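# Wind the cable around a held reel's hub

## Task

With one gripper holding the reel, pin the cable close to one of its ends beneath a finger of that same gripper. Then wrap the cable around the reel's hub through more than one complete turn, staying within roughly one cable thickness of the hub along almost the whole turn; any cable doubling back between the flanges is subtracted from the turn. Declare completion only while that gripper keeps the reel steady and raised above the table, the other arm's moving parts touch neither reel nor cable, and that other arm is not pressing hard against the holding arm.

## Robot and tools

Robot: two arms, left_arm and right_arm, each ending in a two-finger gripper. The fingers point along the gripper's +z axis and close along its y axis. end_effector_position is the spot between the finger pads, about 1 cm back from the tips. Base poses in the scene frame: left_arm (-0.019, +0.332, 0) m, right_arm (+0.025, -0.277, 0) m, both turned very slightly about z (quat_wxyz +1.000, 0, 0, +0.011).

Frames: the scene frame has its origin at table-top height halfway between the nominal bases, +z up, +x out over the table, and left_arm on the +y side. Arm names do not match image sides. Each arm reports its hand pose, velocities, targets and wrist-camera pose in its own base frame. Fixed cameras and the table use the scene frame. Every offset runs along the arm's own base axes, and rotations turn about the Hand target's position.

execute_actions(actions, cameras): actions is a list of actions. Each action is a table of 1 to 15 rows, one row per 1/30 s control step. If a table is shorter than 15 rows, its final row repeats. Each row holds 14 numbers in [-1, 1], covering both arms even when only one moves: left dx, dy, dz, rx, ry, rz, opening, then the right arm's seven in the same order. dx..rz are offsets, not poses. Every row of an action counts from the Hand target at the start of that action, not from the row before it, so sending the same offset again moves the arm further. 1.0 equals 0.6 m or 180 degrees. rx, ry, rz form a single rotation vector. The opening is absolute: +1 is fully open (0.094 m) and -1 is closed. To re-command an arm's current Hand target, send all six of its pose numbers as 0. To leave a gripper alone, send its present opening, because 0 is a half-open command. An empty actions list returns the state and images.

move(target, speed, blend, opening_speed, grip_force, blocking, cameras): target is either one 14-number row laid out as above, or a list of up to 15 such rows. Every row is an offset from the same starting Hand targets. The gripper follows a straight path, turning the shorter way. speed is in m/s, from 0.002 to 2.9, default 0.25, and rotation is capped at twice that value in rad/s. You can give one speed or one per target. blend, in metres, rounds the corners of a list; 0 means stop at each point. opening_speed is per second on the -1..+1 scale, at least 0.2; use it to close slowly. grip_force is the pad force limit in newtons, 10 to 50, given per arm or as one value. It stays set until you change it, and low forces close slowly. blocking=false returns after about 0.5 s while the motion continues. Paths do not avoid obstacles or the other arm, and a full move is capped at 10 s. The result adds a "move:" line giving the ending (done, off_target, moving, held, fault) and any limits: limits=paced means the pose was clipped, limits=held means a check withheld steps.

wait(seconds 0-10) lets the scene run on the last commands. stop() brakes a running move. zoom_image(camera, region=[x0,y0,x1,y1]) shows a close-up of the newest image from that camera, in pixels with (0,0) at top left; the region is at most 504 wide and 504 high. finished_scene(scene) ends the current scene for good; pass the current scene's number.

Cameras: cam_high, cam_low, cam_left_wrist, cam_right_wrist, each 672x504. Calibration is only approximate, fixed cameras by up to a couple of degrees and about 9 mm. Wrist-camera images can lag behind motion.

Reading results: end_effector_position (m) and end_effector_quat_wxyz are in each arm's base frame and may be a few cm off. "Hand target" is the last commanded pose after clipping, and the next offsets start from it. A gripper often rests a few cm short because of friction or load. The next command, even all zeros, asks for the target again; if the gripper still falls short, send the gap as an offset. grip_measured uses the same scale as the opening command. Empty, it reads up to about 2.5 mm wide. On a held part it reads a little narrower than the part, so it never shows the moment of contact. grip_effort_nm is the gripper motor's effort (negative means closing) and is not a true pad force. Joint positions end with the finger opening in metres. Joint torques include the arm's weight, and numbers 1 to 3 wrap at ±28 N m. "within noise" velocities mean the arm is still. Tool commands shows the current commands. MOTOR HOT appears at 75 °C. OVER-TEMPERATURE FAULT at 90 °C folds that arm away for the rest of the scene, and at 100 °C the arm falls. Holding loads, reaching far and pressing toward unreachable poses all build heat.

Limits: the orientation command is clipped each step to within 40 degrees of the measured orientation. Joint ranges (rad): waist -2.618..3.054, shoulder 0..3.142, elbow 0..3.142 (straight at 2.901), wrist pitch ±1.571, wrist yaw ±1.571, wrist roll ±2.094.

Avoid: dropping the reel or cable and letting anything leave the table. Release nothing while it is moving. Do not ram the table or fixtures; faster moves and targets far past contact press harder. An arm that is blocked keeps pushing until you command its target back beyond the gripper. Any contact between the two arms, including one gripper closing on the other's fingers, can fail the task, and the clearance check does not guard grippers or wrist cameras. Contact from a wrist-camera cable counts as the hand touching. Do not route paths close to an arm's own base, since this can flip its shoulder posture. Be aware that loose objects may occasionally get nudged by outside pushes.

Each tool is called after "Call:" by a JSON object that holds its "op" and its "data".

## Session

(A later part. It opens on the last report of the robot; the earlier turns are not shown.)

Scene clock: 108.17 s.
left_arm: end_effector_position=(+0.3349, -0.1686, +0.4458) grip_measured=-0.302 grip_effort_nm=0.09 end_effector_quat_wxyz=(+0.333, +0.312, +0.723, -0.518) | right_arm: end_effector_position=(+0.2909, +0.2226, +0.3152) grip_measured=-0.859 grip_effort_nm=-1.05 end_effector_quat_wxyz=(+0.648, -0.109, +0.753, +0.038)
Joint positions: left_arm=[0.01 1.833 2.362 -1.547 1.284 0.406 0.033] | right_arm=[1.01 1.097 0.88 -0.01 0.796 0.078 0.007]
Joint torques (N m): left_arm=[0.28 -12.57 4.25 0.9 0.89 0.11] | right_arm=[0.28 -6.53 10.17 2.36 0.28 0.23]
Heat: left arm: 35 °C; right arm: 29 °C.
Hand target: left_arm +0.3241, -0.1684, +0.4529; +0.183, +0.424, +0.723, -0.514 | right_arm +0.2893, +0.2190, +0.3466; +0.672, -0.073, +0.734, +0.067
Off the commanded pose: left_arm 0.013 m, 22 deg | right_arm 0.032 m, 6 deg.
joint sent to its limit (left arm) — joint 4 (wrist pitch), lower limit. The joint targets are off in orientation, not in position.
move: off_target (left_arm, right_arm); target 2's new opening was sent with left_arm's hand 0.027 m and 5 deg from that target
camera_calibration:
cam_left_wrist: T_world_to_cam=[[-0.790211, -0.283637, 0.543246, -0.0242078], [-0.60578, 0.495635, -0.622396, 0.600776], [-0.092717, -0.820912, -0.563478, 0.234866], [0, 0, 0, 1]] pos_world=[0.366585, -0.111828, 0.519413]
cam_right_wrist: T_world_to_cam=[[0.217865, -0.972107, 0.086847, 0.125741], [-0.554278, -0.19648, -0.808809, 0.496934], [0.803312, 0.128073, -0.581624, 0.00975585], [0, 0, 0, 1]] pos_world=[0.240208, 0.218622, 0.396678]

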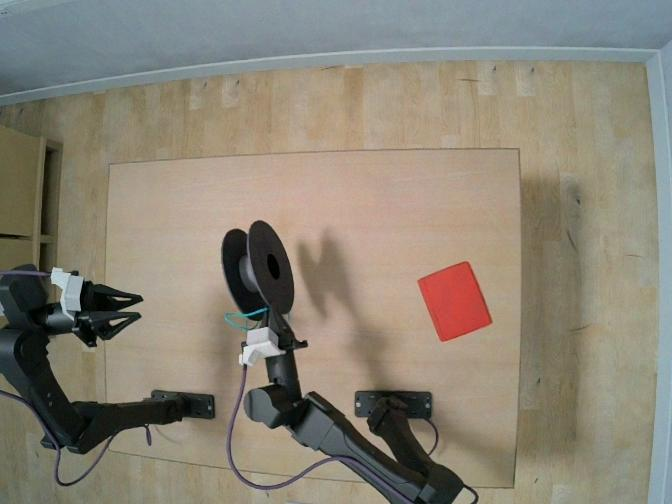

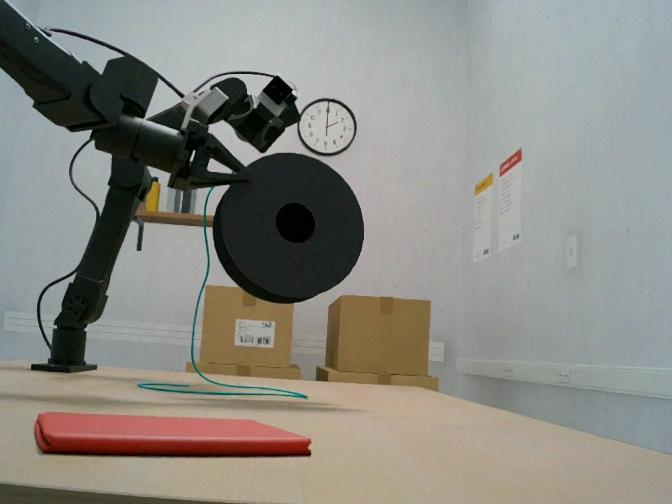

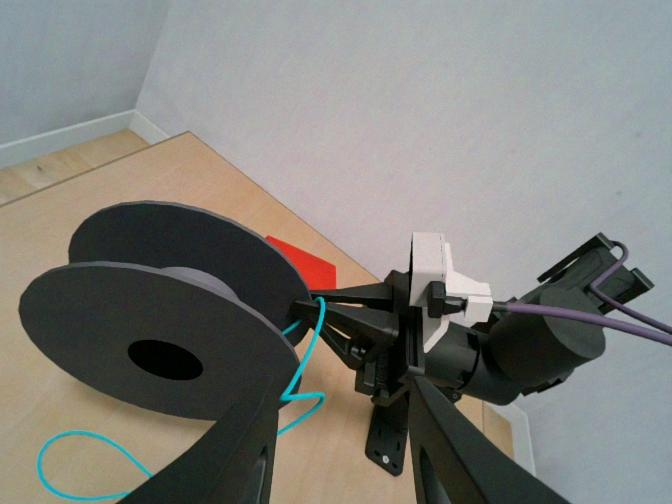

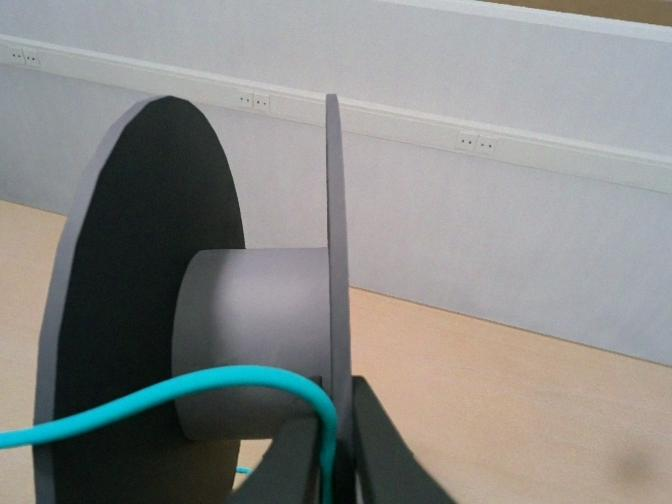

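Call:
{"op": "move", "data": {"target": [0,0,0,0,0,0,-0.3,-0.024,-0.032,0.206,0,0,0.186,-1], "speed": 0.1, "cameras": ["all"]}}

Call:
{"op": "zoom_image", "data": {"camera": "cam_high", "region": [150, 200, 350, 380]}}

Scene clock: 113.30 s.
left_arm: end_effector_position=(+0.3348, -0.1686, +0.4459) grip_measured=-0.302 grip_effort_nm=0.10 end_effector_quat_wxyz=(+0.333, +0.312, +0.723, -0.519) | right_arm: end_effector_position=(+0.2773, +0.2010, +0.4405) grip_measured=-0.859 grip_effort_nm=-1.05 end_effector_quat_wxyz=(+0.593, -0.281, +0.711, +0.253)
Joint positions: left_arm=[0.01 1.833 2.362 -1.547 1.285 0.407 0.033] | right_arm=[0.461 1.046 1.378 -0.512 -0.313 -0.029 0.007]
Joint torques (N m): left_arm=[0.27 -12.57 4.29 0.89 0.86 0.08] | right_arm=[-0.69 -3 9.88 2.65 -0.14 -0.01]
Heat: left arm: 35 °C; right arm: 29 °C.
Hand target: left_arm +0.3241, -0.1684, +0.4529; +0.183, +0.424, +0.723, -0.514 | right_arm +0.2749, +0.1998, +0.4701; +0.624, -0.281, +0.682, +0.257
Off the commanded pose: left_arm 0.013 m, 22 deg | right_arm 0.030 m, 5 deg.
joint sent to its limit (left arm) — joint 4 (wrist pitch), lower limit. The joint targets are off in orientation, not in position.
move: off_target (left_arm, right_arm)
camera_calibration:
cam_left_wrist: T_world_to_cam=[[-0.790576, -0.282932, 0.543083, -0.0240434], [-0.605275, 0.495598, -0.622916, 0.600859], [-0.0929083, -0.821177, -0.56306, 0.234736], [0, 0, 0, 1]] pos_world=[0.366485, -0.111827, 0.519513]
cam_right_wrist: T_world_to_cam=[[0.703506, -0.710298, -0.0235742, -0.0418485], [-0.434759, -0.403888, -0.804897, 0.593412], [0.562196, 0.576499, -0.592946, 0.0780692], [0, 0, 0, 1]] pos_world=[0.243542, 0.16494, 0.52294]

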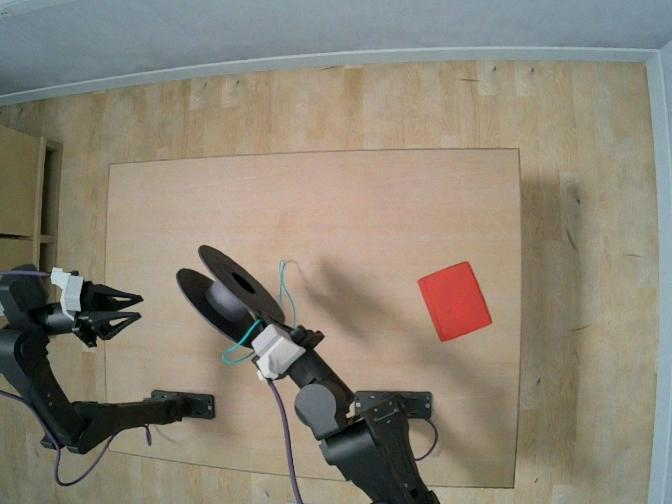

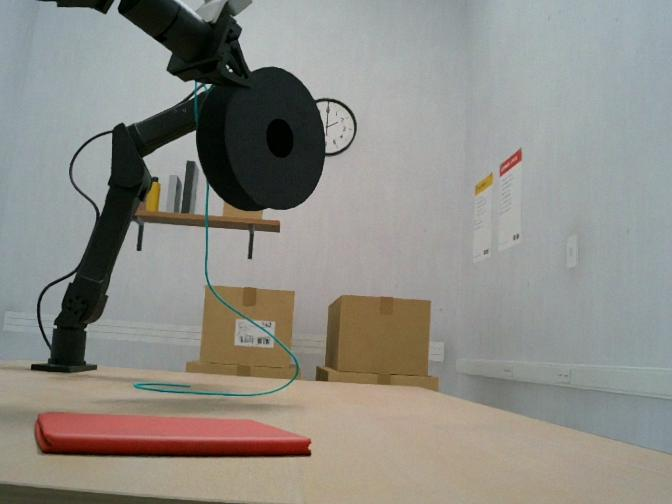

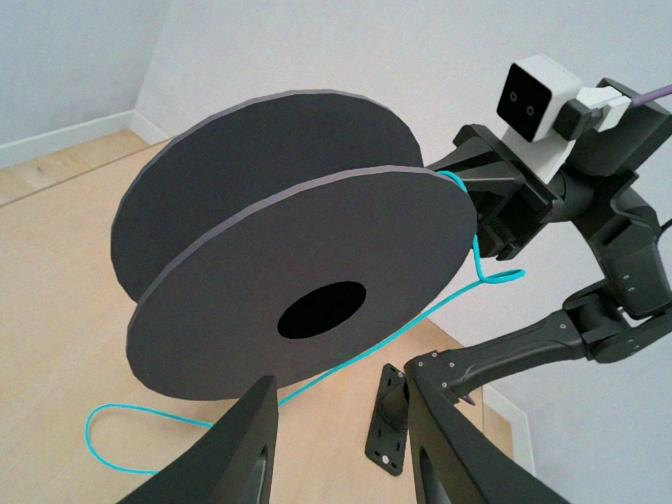

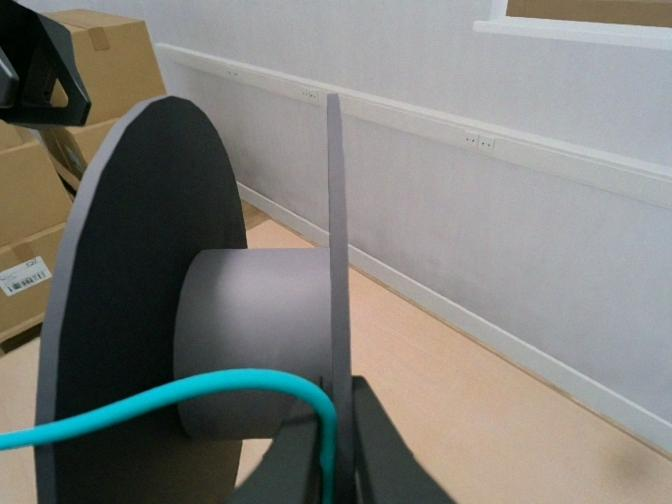

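Scaled by 2.520 from the camera's 672x504 image, which has a finer 960x720 frame.

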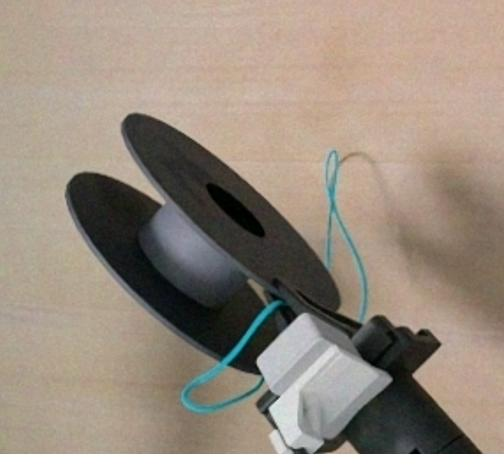

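Call:
{"op": "move", "data": {"target": [0,0.05,-0.1,0,0,0,-0.3,0,0,0.12,0,0,0,-1], "speed": 0.1, "cameras": ["all"]}}

Call:
{"op": "zoom_image", "data": {"camera": "cam_high", "region": [150, 200, 350, 380]}}

Scene clock: 117.53 s.
left_arm: end_effector_position=(+0.3336, -0.1402, +0.3875) grip_measured=-0.302 grip_effort_nm=0.10 end_effector_quat_wxyz=(+0.331, +0.313, +0.743, -0.490) | right_arm: end_effector_position=(+0.2782, +0.2017, +0.5173) grip_measured=-0.859 grip_effort_nm=-1.04 end_effector_quat_wxyz=(+0.596, -0.282, +0.708, +0.253)
Joint positions: left_arm=[0.091 1.734 2.031 -1.548 1.249 0.656 0.033] | right_arm=[0.461 1.241 1.854 -0.783 -0.315 -0.03 0.007]
Joint torques (N m): left_arm=[0.65 -12.79 4.96 0.64 0.7 0.11] | right_arm=[-0.62 -3.56 8.51 2.63 -0.14 0.01]
Heat: left arm: 35 °C; right arm: 29 °C.
Hand target: left_arm +0.3241, -0.1384, +0.3929; +0.182, +0.424, +0.723, -0.514 | right_arm +0.2749, +0.1998, +0.5422; +0.624, -0.281, +0.682, +0.258
Off the commanded pose: left_arm 0.011 m, 22 deg | right_arm 0.025 m, 4 deg.
joint sent to its limit (left arm) — joint 4 (wrist pitch), lower limit. The joint targets are off in orientation, not in position.
move: off_target (left_arm, right_arm)
camera_calibration:
cam_left_wrist: T_world_to_cam=[[-0.783161, -0.339633, 0.520872, 0.0129367], [-0.618085, 0.516846, -0.592319, 0.545009], [-0.0680395, -0.785824, -0.614696, 0.241772], [0, 0, 0, 1]] pos_world=[0.363444, -0.0873014, 0.464697]
cam_right_wrist: T_world_to_cam=[[0.704835, -0.70907, -0.0206861, -0.0423003], [-0.427657, -0.401475, -0.809893, 0.656031], [0.565966, 0.579687, -0.586213, 0.117555], [0, 0, 0, 1]] pos_world=[0.243839, 0.165241, 0.599353]

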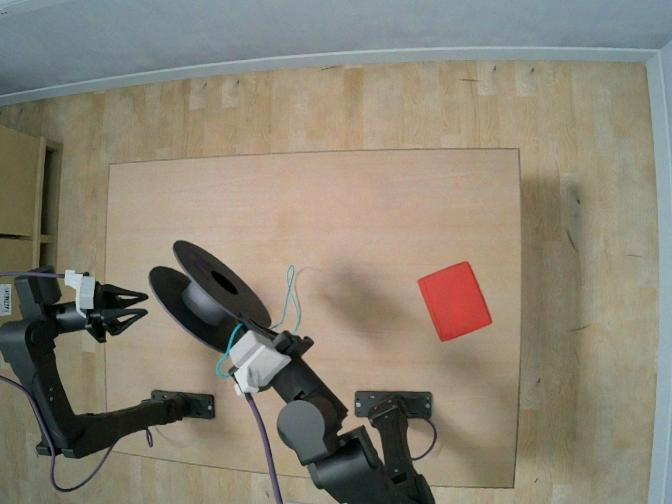

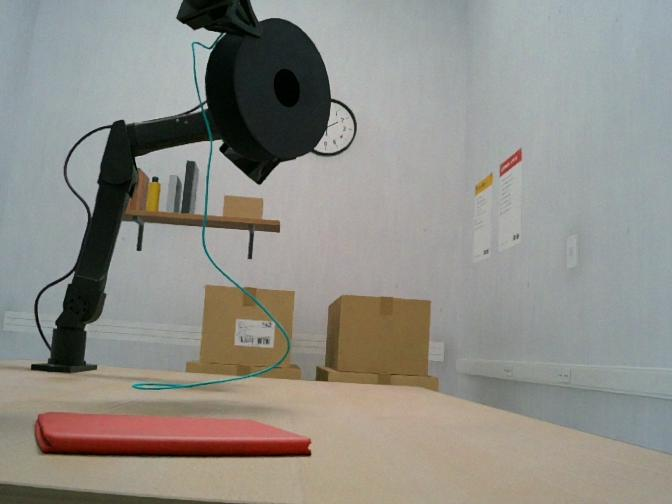

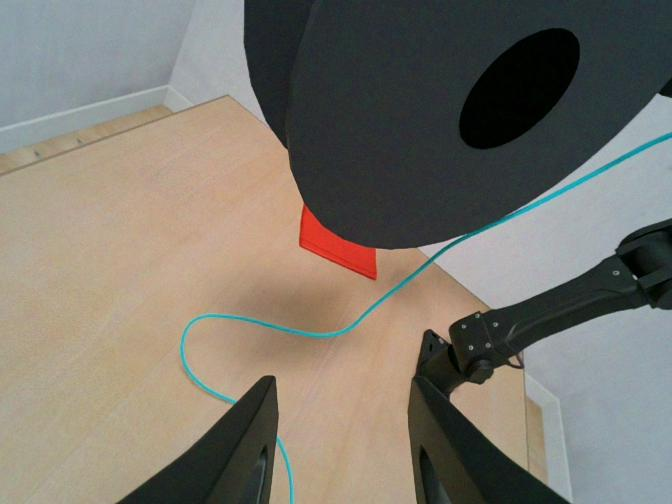

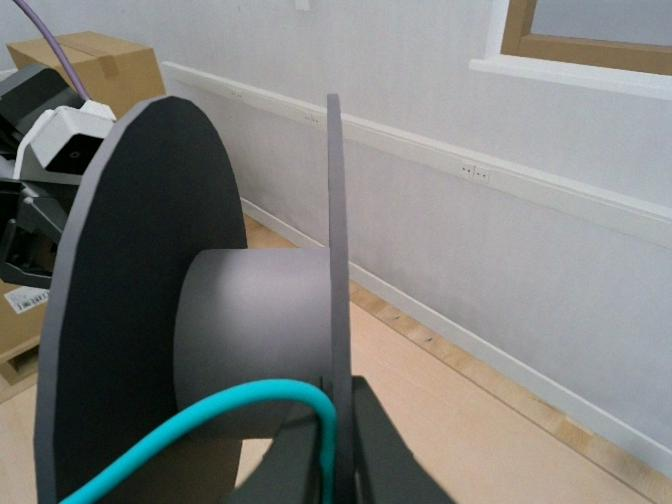

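Scaled by 2.520 from the camera's 672x504 image, which has a finer 960x720 frame.

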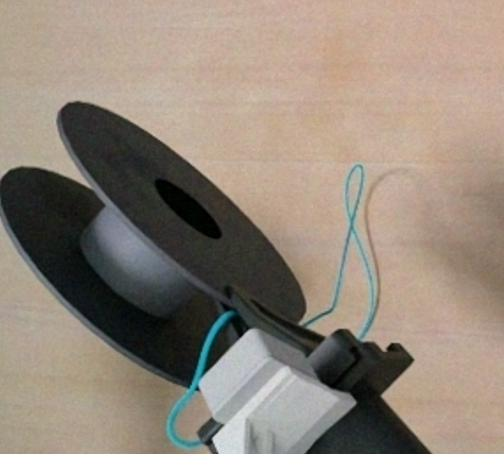

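Call:
{"op": "move", "data": {"target": [[-0.2,-0.1,-0.2465,-0.0595,-0.2534,0.2454,-0.2,0,0,0,0,0,0,-1],[-0.2035,-0.2927,-0.2465,-0.0595,-0.2534,0.2454,-0.2,0,0,0,0,0,0,-1]], "speed": 0.2, "blend": 0.03, "cameras": ["cam_low","cam_high","cam_left_wrist"]}}

Scene clock: 122.43 s.
left_arm: end_effector_position=(+0.1991, -0.3097, +0.2280) grip_measured=-0.202 grip_effort_nm=0.10 end_effector_quat_wxyz=(+0.640, +0.286, +0.662, -0.267) | right_arm: end_effector_position=(+0.2782, +0.2017, +0.5172) grip_measured=-0.859 grip_effort_nm=-1.05 end_effector_quat_wxyz=(+0.596, -0.282, +0.708, +0.253)
Joint positions: left_arm=[-1.186 1.1 0.383 0.675 -0.383 -0.003 0.037] | right_arm=[0.461 1.241 1.854 -0.784 -0.315 -0.03 0.007]
Joint torques (N m): left_arm=[-0.5 -3.28 11.67 2.11 -0.18 0] | right_arm=[-0.69 -3.55 8.47 2.62 -0.15 0]
Heat: left arm: 35 °C; right arm: 30 °C.
Hand target: left_arm +0.2020, -0.3141, +0.2450; +0.653, +0.272, +0.652, -0.273 | right_arm +0.2749, +0.1998, +0.5421; +0.624, -0.281, +0.682, +0.258
Off the commanded pose: left_arm 0.018 m, 2 deg | right_arm 0.025 m, 4 deg.
move: off_target (left_arm, right_arm)
camera_calibration:
cam_left_wrist: T_world_to_cam=[[-0.708638, -0.705527, -0.00798252, -0.0745526], [-0.316457, 0.327923, -0.890124, 0.404439], [0.630624, -0.62825, -0.455648, -0.125105], [0, 0, 0, 1]] pos_world=[0.154051, -0.263821, 0.302402]
Images, in order (width x height): cam_high 672x504, cam_low 672x504, cam_left_wrist 672x504.

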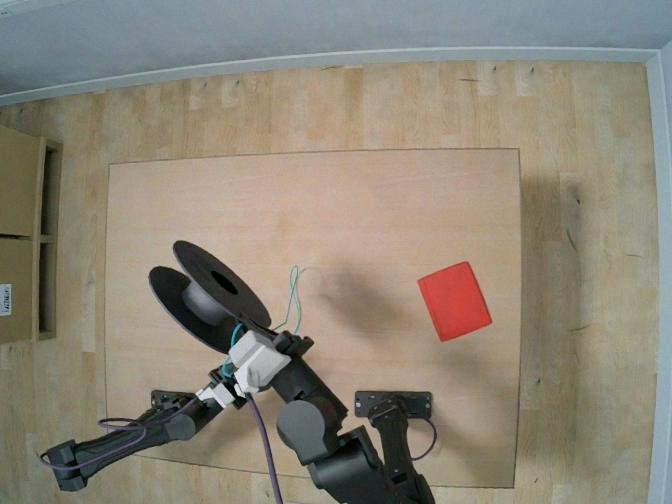

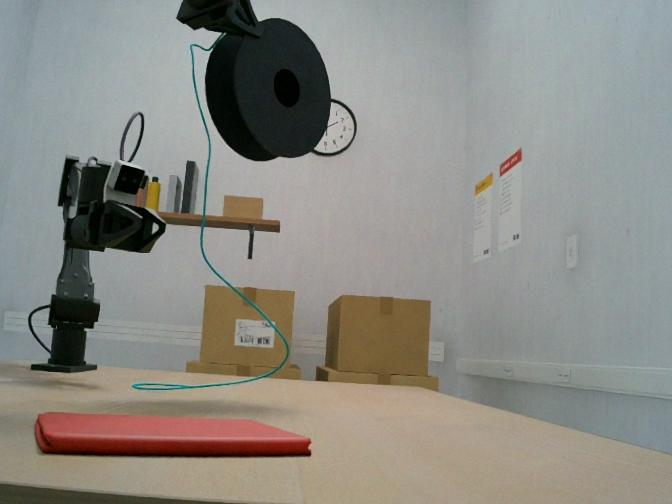

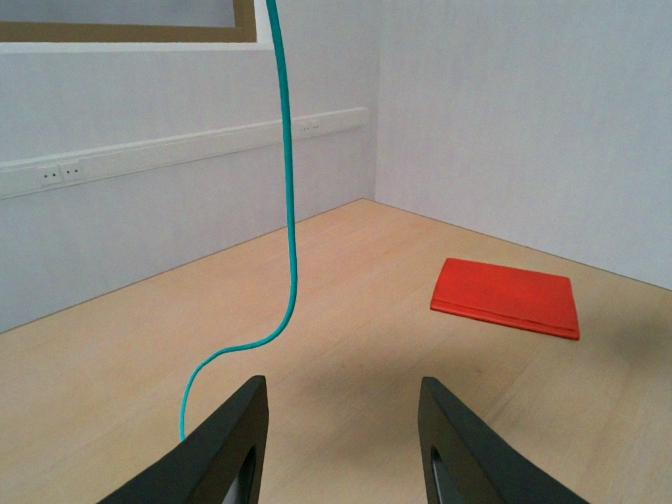

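Call:
{"op": "move", "data": {"target": [[0.021,0.0205,0,0,0,0,-0.2,0,0,0,0,0,0,-1],[0.125,-0.0875,-0.003,0,0,0,-0.2,0,0,0,0,0,0,-1],[0.125,-0.0875,-0.003,0,0,0,-1,0,0,0,0,0,0,-1]], "speed": 0.15, "blend": [0.01,0,0], "cameras": ["cam_low","cam_high","cam_left_wrist"]}}

Scene clock: 126.20 s.
left_arm: end_effector_position=(+0.2712, -0.3616, +0.2323) grip_measured=-0.986 grip_effort_nm=-0.77 end_effector_quat_wxyz=(+0.644, +0.279, +0.660, -0.268) | right_arm: end_effector_position=(+0.2782, +0.2017, +0.5172) grip_measured=-0.859 grip_effort_nm=-1.05 end_effector_quat_wxyz=(+0.596, -0.282, +0.708, +0.253)
Joint positions: left_arm=[-1.019 1.478 0.639 0.811 -0.225 -0.001 0.001] | right_arm=[0.461 1.241 1.854 -0.784 -0.315 -0.03 0.007]
Joint torques (N m): left_arm=[0.62 -6.53 11.19 2.13 0.08 0] | right_arm=[-0.65 -3.56 8.49 2.62 -0.15 0]
Motor temperatures (°C): left_arm=[20 30 35 33 22 21 26] | right_arm=[22 20 29 31 22 23 22]
Heat: left arm: 35 °C; right arm: 31 °C.
Hand target: left_arm +0.2769, -0.3666, +0.2433; +0.653, +0.272, +0.652, -0.273 | right_arm +0.2749, +0.1998, +0.5421; +0.624, -0.281, +0.682, +0.258
Off the commanded pose: left_arm 0.013 m, 2 deg | right_arm 0.025 m, 4 deg.
move: off_target (left_arm, right_arm); blend cut to 0.0087 m at target 1; target 3's new opening was sent with left_arm's hand 0.013 m and 2 deg from that target
camera_calibration:
cam_left_wrist: T_world_to_cam=[[-0.70162, -0.712551, -0.000363634, -0.0661186], [-0.317281, 0.31287, -0.895235, 0.444025], [0.638014, -0.627999, -0.445595, -0.205559], [0, 0, 0, 1]] pos_world=[0.22564, -0.315126, 0.305887]
Images, in order (width x height): cam_high 672x504, cam_low 672x504, cam_left_wrist 672x504.

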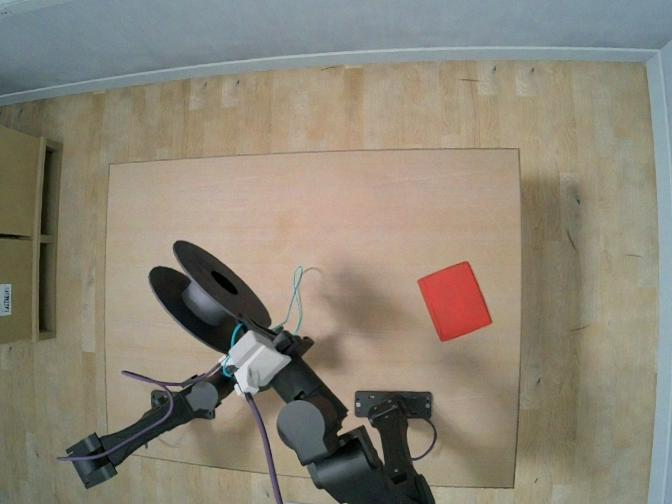

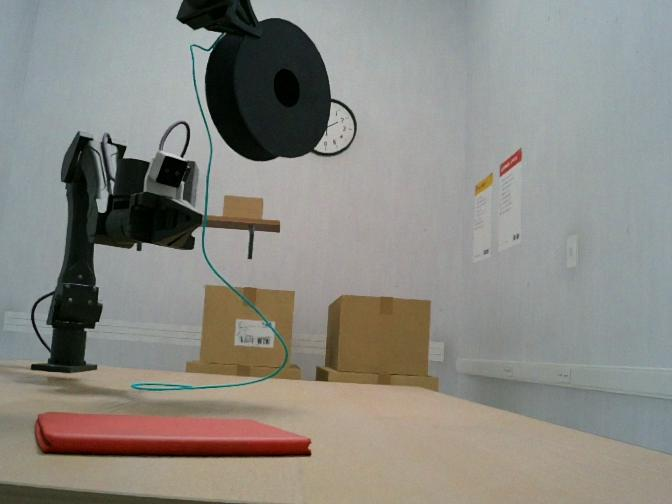

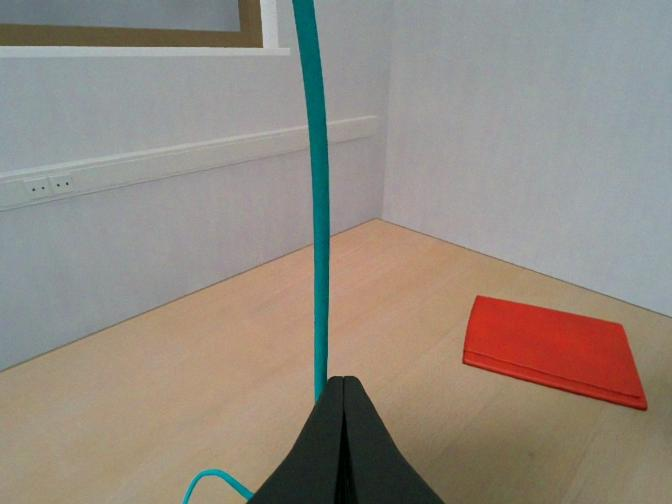

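Call:
{"op": "move", "data": {"target": [[0.0,0,0,0,0,0,-0.4,0,0,0,0,0,0,-1],[0.03,-0.02,0.0,0,0,0,-0.4,0,0,0,0,0,0,-1],[0.03,-0.02,0.0,0,0,0,-1,0,0,0,0,0,0,-1]], "speed": 0.1, "cameras": ["cam_low","cam_left_wrist"]}}

Scene clock: 129.03 s.
left_arm: end_effector_position=(+0.2886, -0.3737, +0.2335) grip_measured=-0.943 grip_effort_nm=-1.05 end_effector_quat_wxyz=(+0.644, +0.278, +0.660, -0.268) | right_arm: end_effector_position=(+0.2782, +0.2017, +0.5172) grip_measured=-0.859 grip_effort_nm=-1.05 end_effector_quat_wxyz=(+0.596, -0.282, +0.708, +0.253)
Joint positions: left_arm=[-0.99 1.554 0.713 0.814 -0.196 -0.001 0.003] | right_arm=[0.461 1.241 1.854 -0.784 -0.315 -0.03 0.007]
Joint torques (N m): left_arm=[0.64 -7.25 11.18 2.1 0.08 0] | right_arm=[-0.65 -3.6 8.51 2.62 -0.15 0]
Heat: left arm: 36 °C; right arm: 31 °C.
Hand target: left_arm +0.2949, -0.3786, +0.2432; +0.653, +0.272, +0.652, -0.273 | right_arm +0.2749, +0.1998, +0.5421; +0.624, -0.281, +0.682, +0.258
Off the commanded pose: left_arm 0.013 m, 2 deg | right_arm 0.025 m, 4 deg.
move: off_target (left_arm, right_arm); target 3's new opening was sent with left_arm's hand 0.013 m and 2 deg from that target
camera_calibration:
cam_left_wrist: T_world_to_cam=[[-0.701856, -0.712318, 0.00091023, -0.0627165], [-0.316922, 0.311122, -0.895971, 0.45376], [0.637933, -0.629131, -0.444112, -0.224557], [0, 0, 0, 1]] pos_world=[0.243041, -0.327125, 0.306884]
Images, in order (width x height): cam_low 672x504, cam_left_wrist 672x504.

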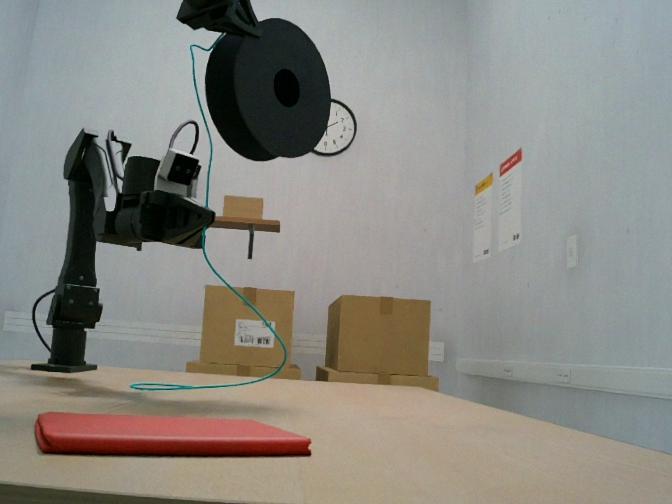

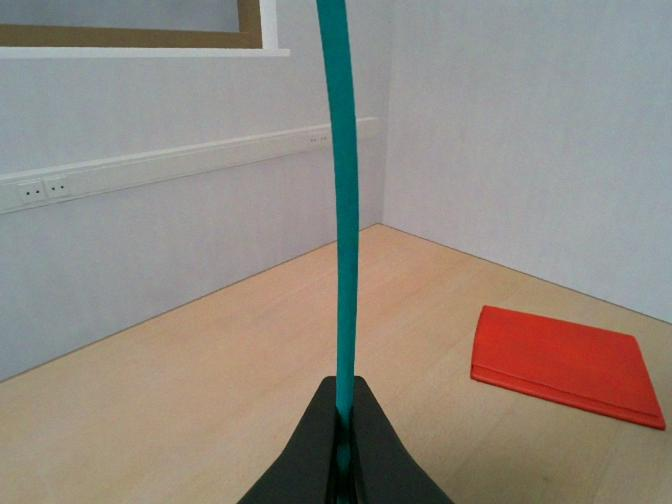

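Call:
{"op": "move", "data": {"target": [[0.001,0.144,0.292,0.117,-0.1185,0,-1,0,0,0,0,0,0,-1],[0.0835,0.203,0.608,0.2734,-0.2765,0,-1,0,0,0,0,0,0,-1]], "speed": 0.15, "blend": 0.03, "cameras": ["all"]}}

Scene clock: 136.13 s.
left_arm: end_effector_position=(+0.3410, -0.2553, +0.6123) grip_measured=-0.943 grip_effort_nm=-1.05 end_effector_quat_wxyz=(+0.696, +0.591, +0.376, +0.154) | right_arm: end_effector_position=(+0.2779, +0.2011, +0.5217) grip_measured=-0.859 grip_effort_nm=-1.05 end_effector_quat_wxyz=(+0.600, -0.282, +0.705, +0.252)
Joint positions: left_arm=[-0.543 1.798 2.726 -0.909 0.243 1.218 0.003] | right_arm=[0.46 1.245 1.868 -0.783 -0.315 -0.033 0.007]
Joint torques (N m): left_arm=[0.58 -6.35 6.57 1.78 0.16 0.02] | right_arm=[-0.46 -3.7 7.51 2.61 -0.16 0.03]
Heat: left arm: 36 °C; right arm: 32 °C.
Hand target: left_arm +0.3449, -0.2569, +0.6081; +0.691, +0.598, +0.378, +0.151 | right_arm +0.2749, +0.1998, +0.5422; +0.624, -0.281, +0.682, +0.257
Off the commanded pose: left_arm 0.006 m, 1 deg | right_arm 0.021 m, 4 deg.
move: off_target (right_arm)
camera_calibration:
cam_left_wrist: T_world_to_cam=[[-0.222352, -0.267831, -0.937457, 0.58256], [0.307172, 0.893314, -0.328077, 0.361031], [0.925313, -0.360909, -0.11636, -0.245316], [0, 0, 0, 1]] pos_world=[0.245629, -0.255023, 0.636026]
cam_right_wrist: T_world_to_cam=[[0.704529, -0.709524, -0.0146435, -0.0454386], [-0.419031, -0.399251, -0.815483, 0.659198], [0.572758, 0.580667, -0.578596, 0.114532], [0, 0, 0, 1]] pos_world=[0.242638, 0.16444, 0.603167]

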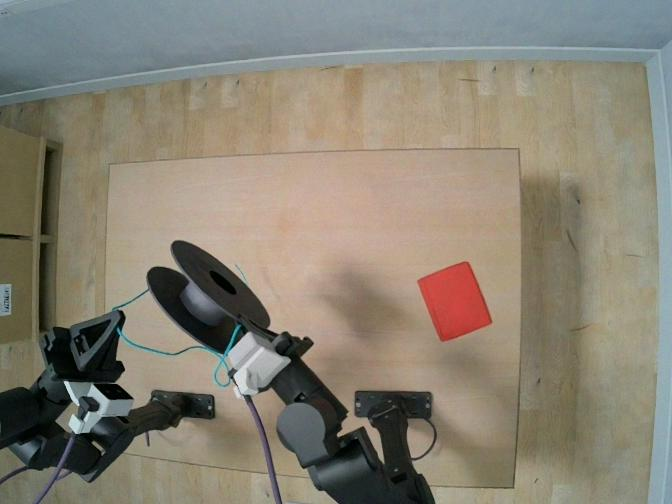

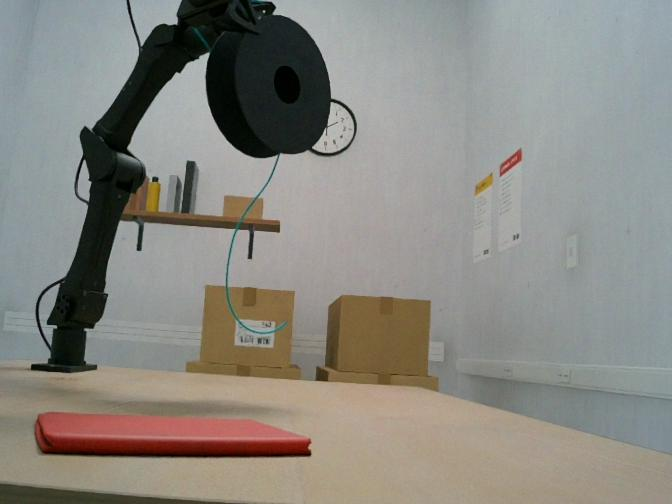

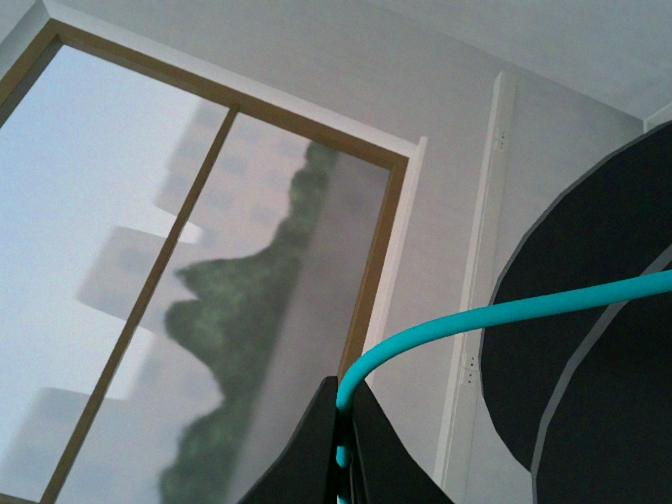

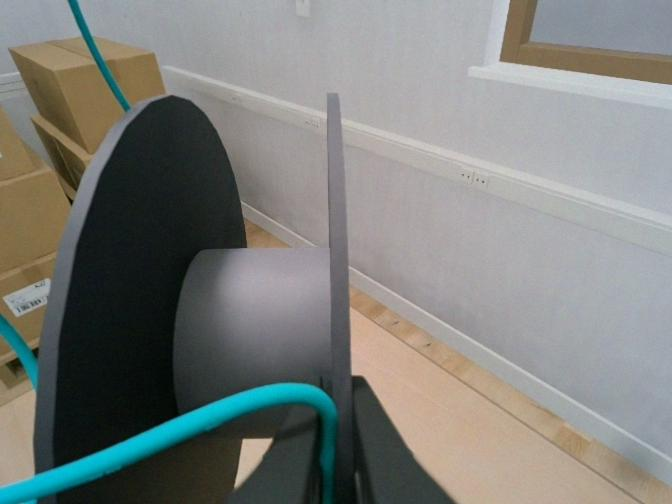

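Call:
{"op": "move", "data": {"target": [[0.153,-0.06,0.05,0.098,-0.099,0,-1,0,0,0,0,0,0,-1],[0.271,0.058,-0.116,0.164,-0.166,0,-1,0,0,0,0,0,0,-1]], "speed": 0.12, "blend": 0.02, "cameras": ["all"]}}

Scene clock: 140.70 s.
left_arm: end_effector_position=(+0.4949, -0.2177, +0.5604) grip_measured=-0.943 grip_effort_nm=-1.05 end_effector_quat_wxyz=(+0.599, +0.676, +0.132, +0.409) | right_arm: end_effector_position=(+0.2777, +0.2010, +0.5203) grip_measured=-0.860 grip_effort_nm=-1.04 end_effector_quat_wxyz=(+0.598, -0.282, +0.707, +0.252)
Joint positions: left_arm=[-0.247 2.131 2.839 -0.649 0.531 1.947 0.003] | right_arm=[0.46 1.245 1.868 -0.789 -0.315 -0.033 0.007]
Joint torques (N m): left_arm=[0.29 -10.44 5.26 1.69 0.2 0.04] | right_arm=[-0.53 -3.73 7.42 2.67 -0.17 0.02]
Heat: left arm: 36 °C; right arm: 32 °C.
Hand target: left_arm +0.5075, -0.2219, +0.5385; +0.591, +0.693, +0.139, +0.388 | right_arm +0.2749, +0.1998, +0.5421; +0.624, -0.281, +0.682, +0.257
Off the commanded pose: left_arm 0.026 m, 3 deg | right_arm 0.022 m, 4 deg.
elbow stopped short (left arm): the move would have taken joint 3 (elbow) straighter than the controller allows.
move: off_target (left_arm, right_arm)
camera_calibration:
cam_left_wrist: T_world_to_cam=[[0.317969, 0.233475, -0.918904, 0.409511], [0.276641, 0.904182, 0.32546, -0.0855316], [0.906844, -0.357693, 0.222913, -0.560497], [0, 0, 0, 1]] pos_world=[0.401734, -0.21876, 0.52908]
cam_right_wrist: T_world_to_cam=[[0.704472, -0.709541, -0.0164488, -0.0443507], [-0.423192, -0.401337, -0.812304, 0.657899], [0.569761, 0.579206, -0.583003, 0.117281], [0, 0, 0, 1]] pos_world=[0.242839, 0.164641, 0.602059]

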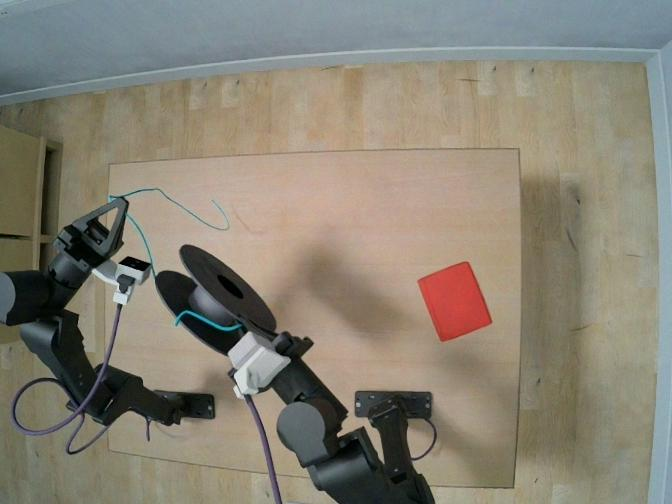

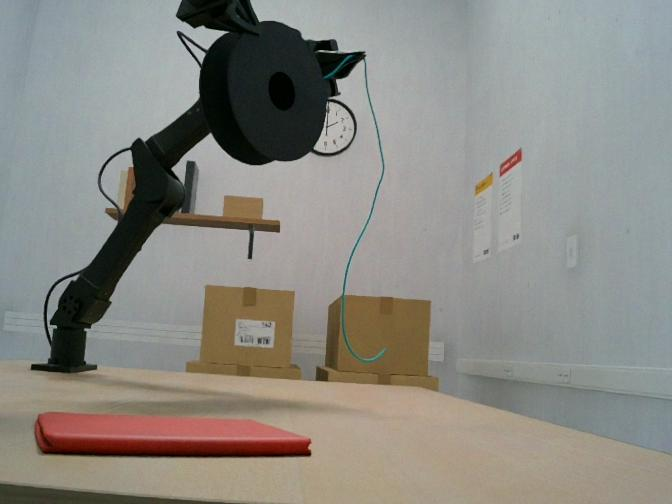

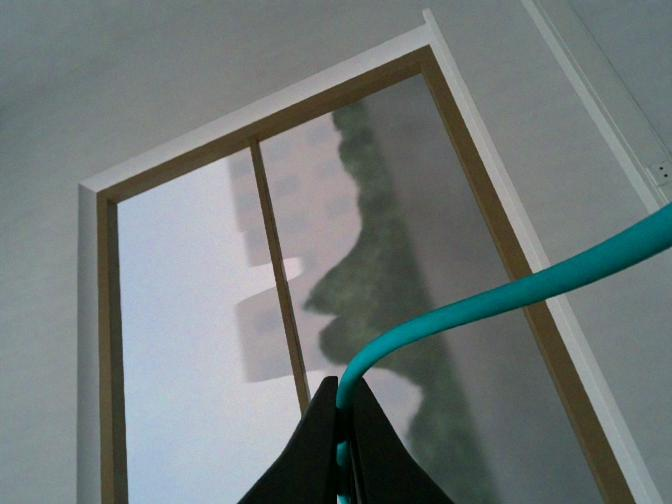

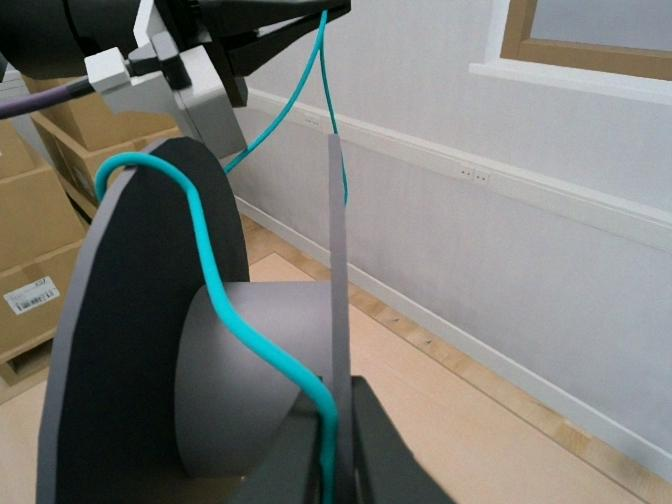

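Call:
{"op": "move", "data": {"target": [0.0,-0.0,0.03,0,0,0,-1,-0.035,-0.035,-0.15,0,0,0,-1], "speed": 0.1, "cameras": ["all"]}}

Scene clock: 143.77 s.
left_arm: end_effector_position=(+0.5023, -0.2195, +0.5573) grip_measured=-0.943 grip_effort_nm=-1.05 end_effector_quat_wxyz=(+0.604, +0.672, +0.137, +0.406) | right_arm: end_effector_position=(+0.2571, +0.1803, +0.4315) grip_measured=-0.860 grip_effort_nm=-1.04 end_effector_quat_wxyz=(+0.592, -0.280, +0.712, +0.254)
Joint positions: left_arm=[-0.247 2.149 2.839 -0.62 0.531 1.926 0.003] | right_arm=[0.393 0.943 1.305 -0.546 -0.382 -0.039 0.007]
Joint torques (N m): left_arm=[-0.31 -11.22 8.61 1.88 -0.09 -0.1] | right_arm=[-0.73 -3.7 5.97 2.88 -0.15 -0.01]
Heat: left arm: 36 °C; right arm: 32 °C.
Hand target: left_arm +0.5075, -0.2219, +0.5565; +0.591, +0.693, +0.139, +0.388 | right_arm +0.2539, +0.1788, +0.4520; +0.624, -0.281, +0.682, +0.258
Off the commanded pose: left_arm 0.006 m, 4 deg | right_arm 0.021 m, 5 deg.
elbow stopped short (left arm): the move would have taken joint 3 (elbow) straighter than the controller allows.
move: off_target (left_arm, right_arm)
camera_calibration:
cam_left_wrist: T_world_to_cam=[[0.314076, 0.217574, -0.924131, 0.406139], [0.279089, 0.90922, 0.308915, -0.0758821], [0.90745, -0.354938, 0.224842, -0.567979], [0, 0, 0, 1]] pos_world=[0.409032, -0.220969, 0.526472]
cam_right_wrist: T_world_to_cam=[[0.7038, -0.709862, -0.0275929, -0.0409693], [-0.437049, -0.402042, -0.804581, 0.569158], [0.560048, 0.578324, -0.593201, 0.0963173], [0, 0, 0, 1]] pos_world=[0.223642, 0.14404, 0.513939]

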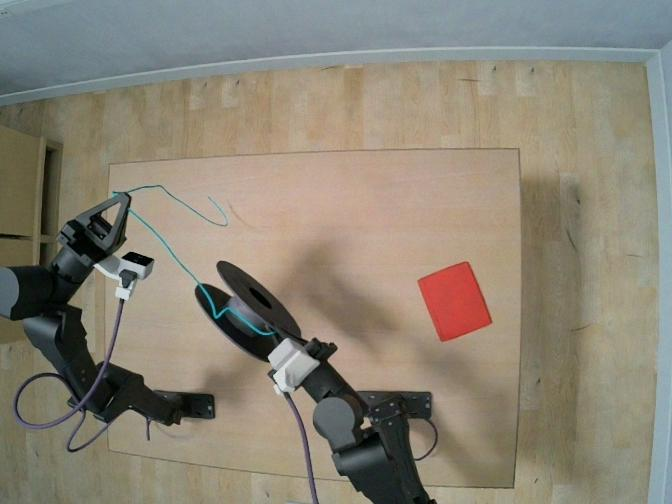

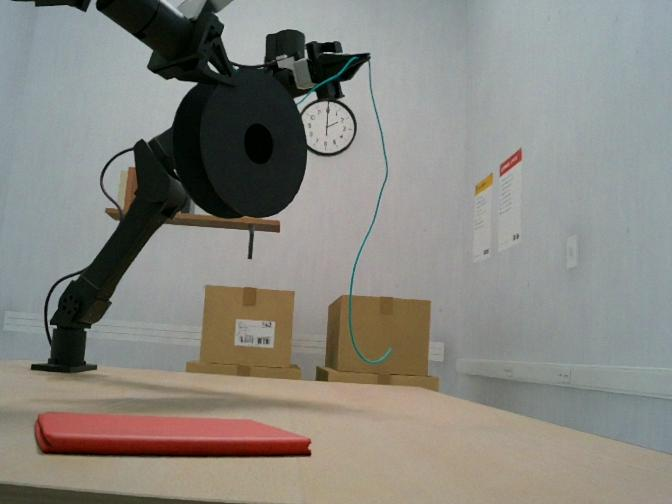

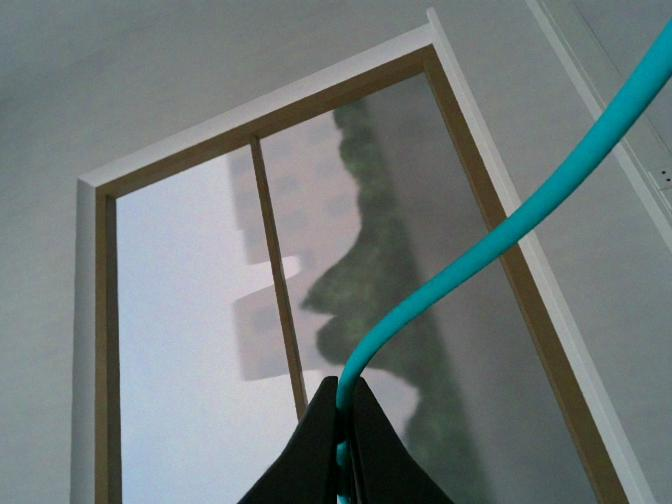

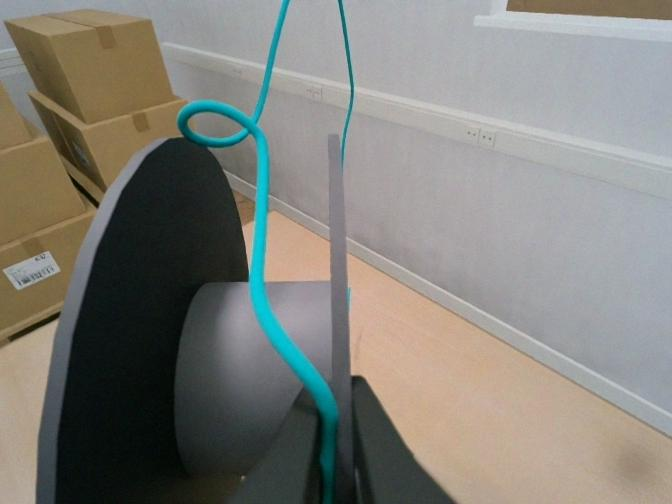

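Call:
{"op": "move", "data": {"target": [[0.072,0.072,-0.278,-0.0586,0.0593,0,-1,0,0,0,0,0,0,-1],[0.031,0.0305,-0.545,-0.203,0.2054,0,-1,0,0,0,0,0,0,-1]], "speed": 0.12, "blend": 0.05, "cameras": ["all"]}}

Scene clock: 150.10 s.
left_arm: end_effector_position=(+0.5249, -0.2013, +0.2527) grip_measured=-0.943 grip_effort_nm=-1.05 end_effector_quat_wxyz=(+0.712, +0.561, +0.409, +0.104) | right_arm: end_effector_position=(+0.2571, +0.1804, +0.4317) grip_measured=-0.860 grip_effort_nm=-1.04 end_effector_quat_wxyz=(+0.592, -0.280, +0.711, +0.254)
Joint positions: left_arm=[-0.182 1.936 1.191 0.79 0.613 1.061 0.003] | right_arm=[0.393 0.943 1.305 -0.545 -0.382 -0.039 0.007]
Joint torques (N m): left_arm=[-0.58 -11.17 6.28 1.86 -0.13 -0.12] | right_arm=[-0.75 -3.69 5.97 2.92 -0.18 0.03]
Heat: left arm: 36 °C; right arm: 32 °C.
Hand target: left_arm +0.5261, -0.2037, +0.2293; +0.701, +0.562, +0.429, +0.090 | right_arm +0.2539, +0.1789, +0.4521; +0.624, -0.281, +0.682, +0.258
Off the commanded pose: left_arm 0.023 m, 3 deg | right_arm 0.021 m, 5 deg.
move: off_target (left_arm, right_arm)
camera_calibration:
cam_left_wrist: T_world_to_cam=[[-0.30278, -0.363121, -0.881174, 0.309549], [0.286523, 0.84712, -0.44754, 0.170065], [0.908971, -0.387982, -0.152449, -0.425677], [0, 0, 0, 1]] pos_world=[0.431926, -0.196817, 0.283984]
cam_right_wrist: T_world_to_cam=[[0.704045, -0.709627, -0.0273912, -0.0411582], [-0.436385, -0.401879, -0.805023, 0.569294], [0.560258, 0.578725, -0.592611, 0.0959691], [0, 0, 0, 1]] pos_world=[0.223641, 0.144041, 0.51404]

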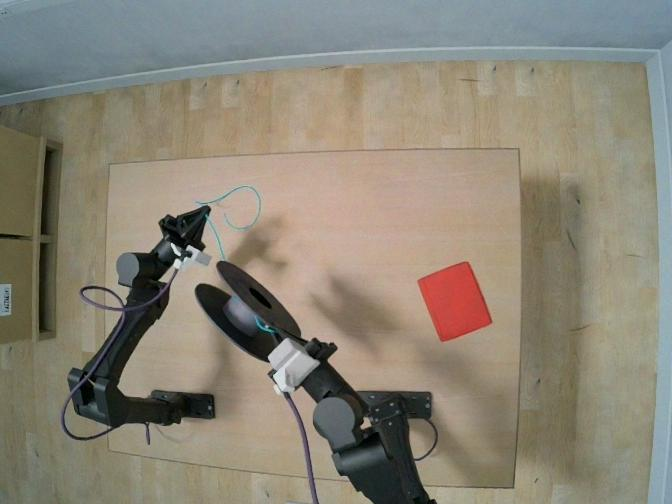

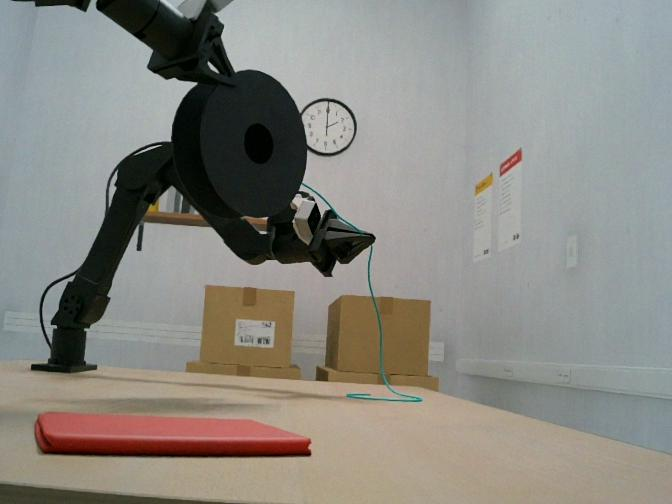

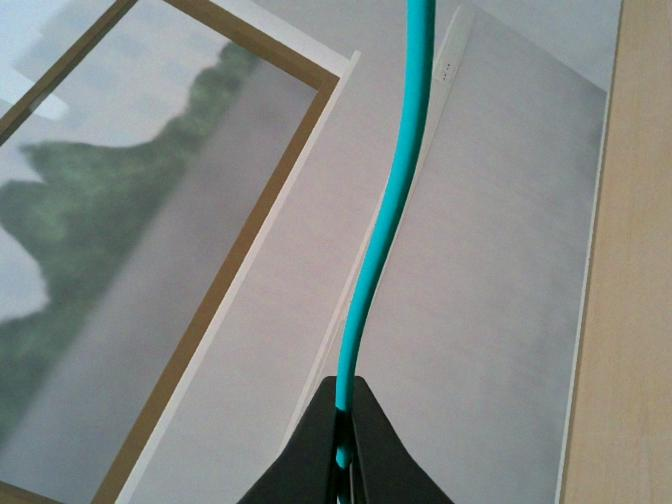

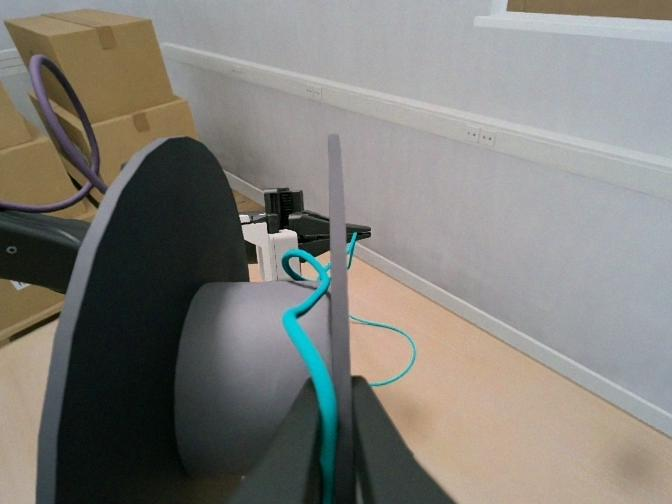

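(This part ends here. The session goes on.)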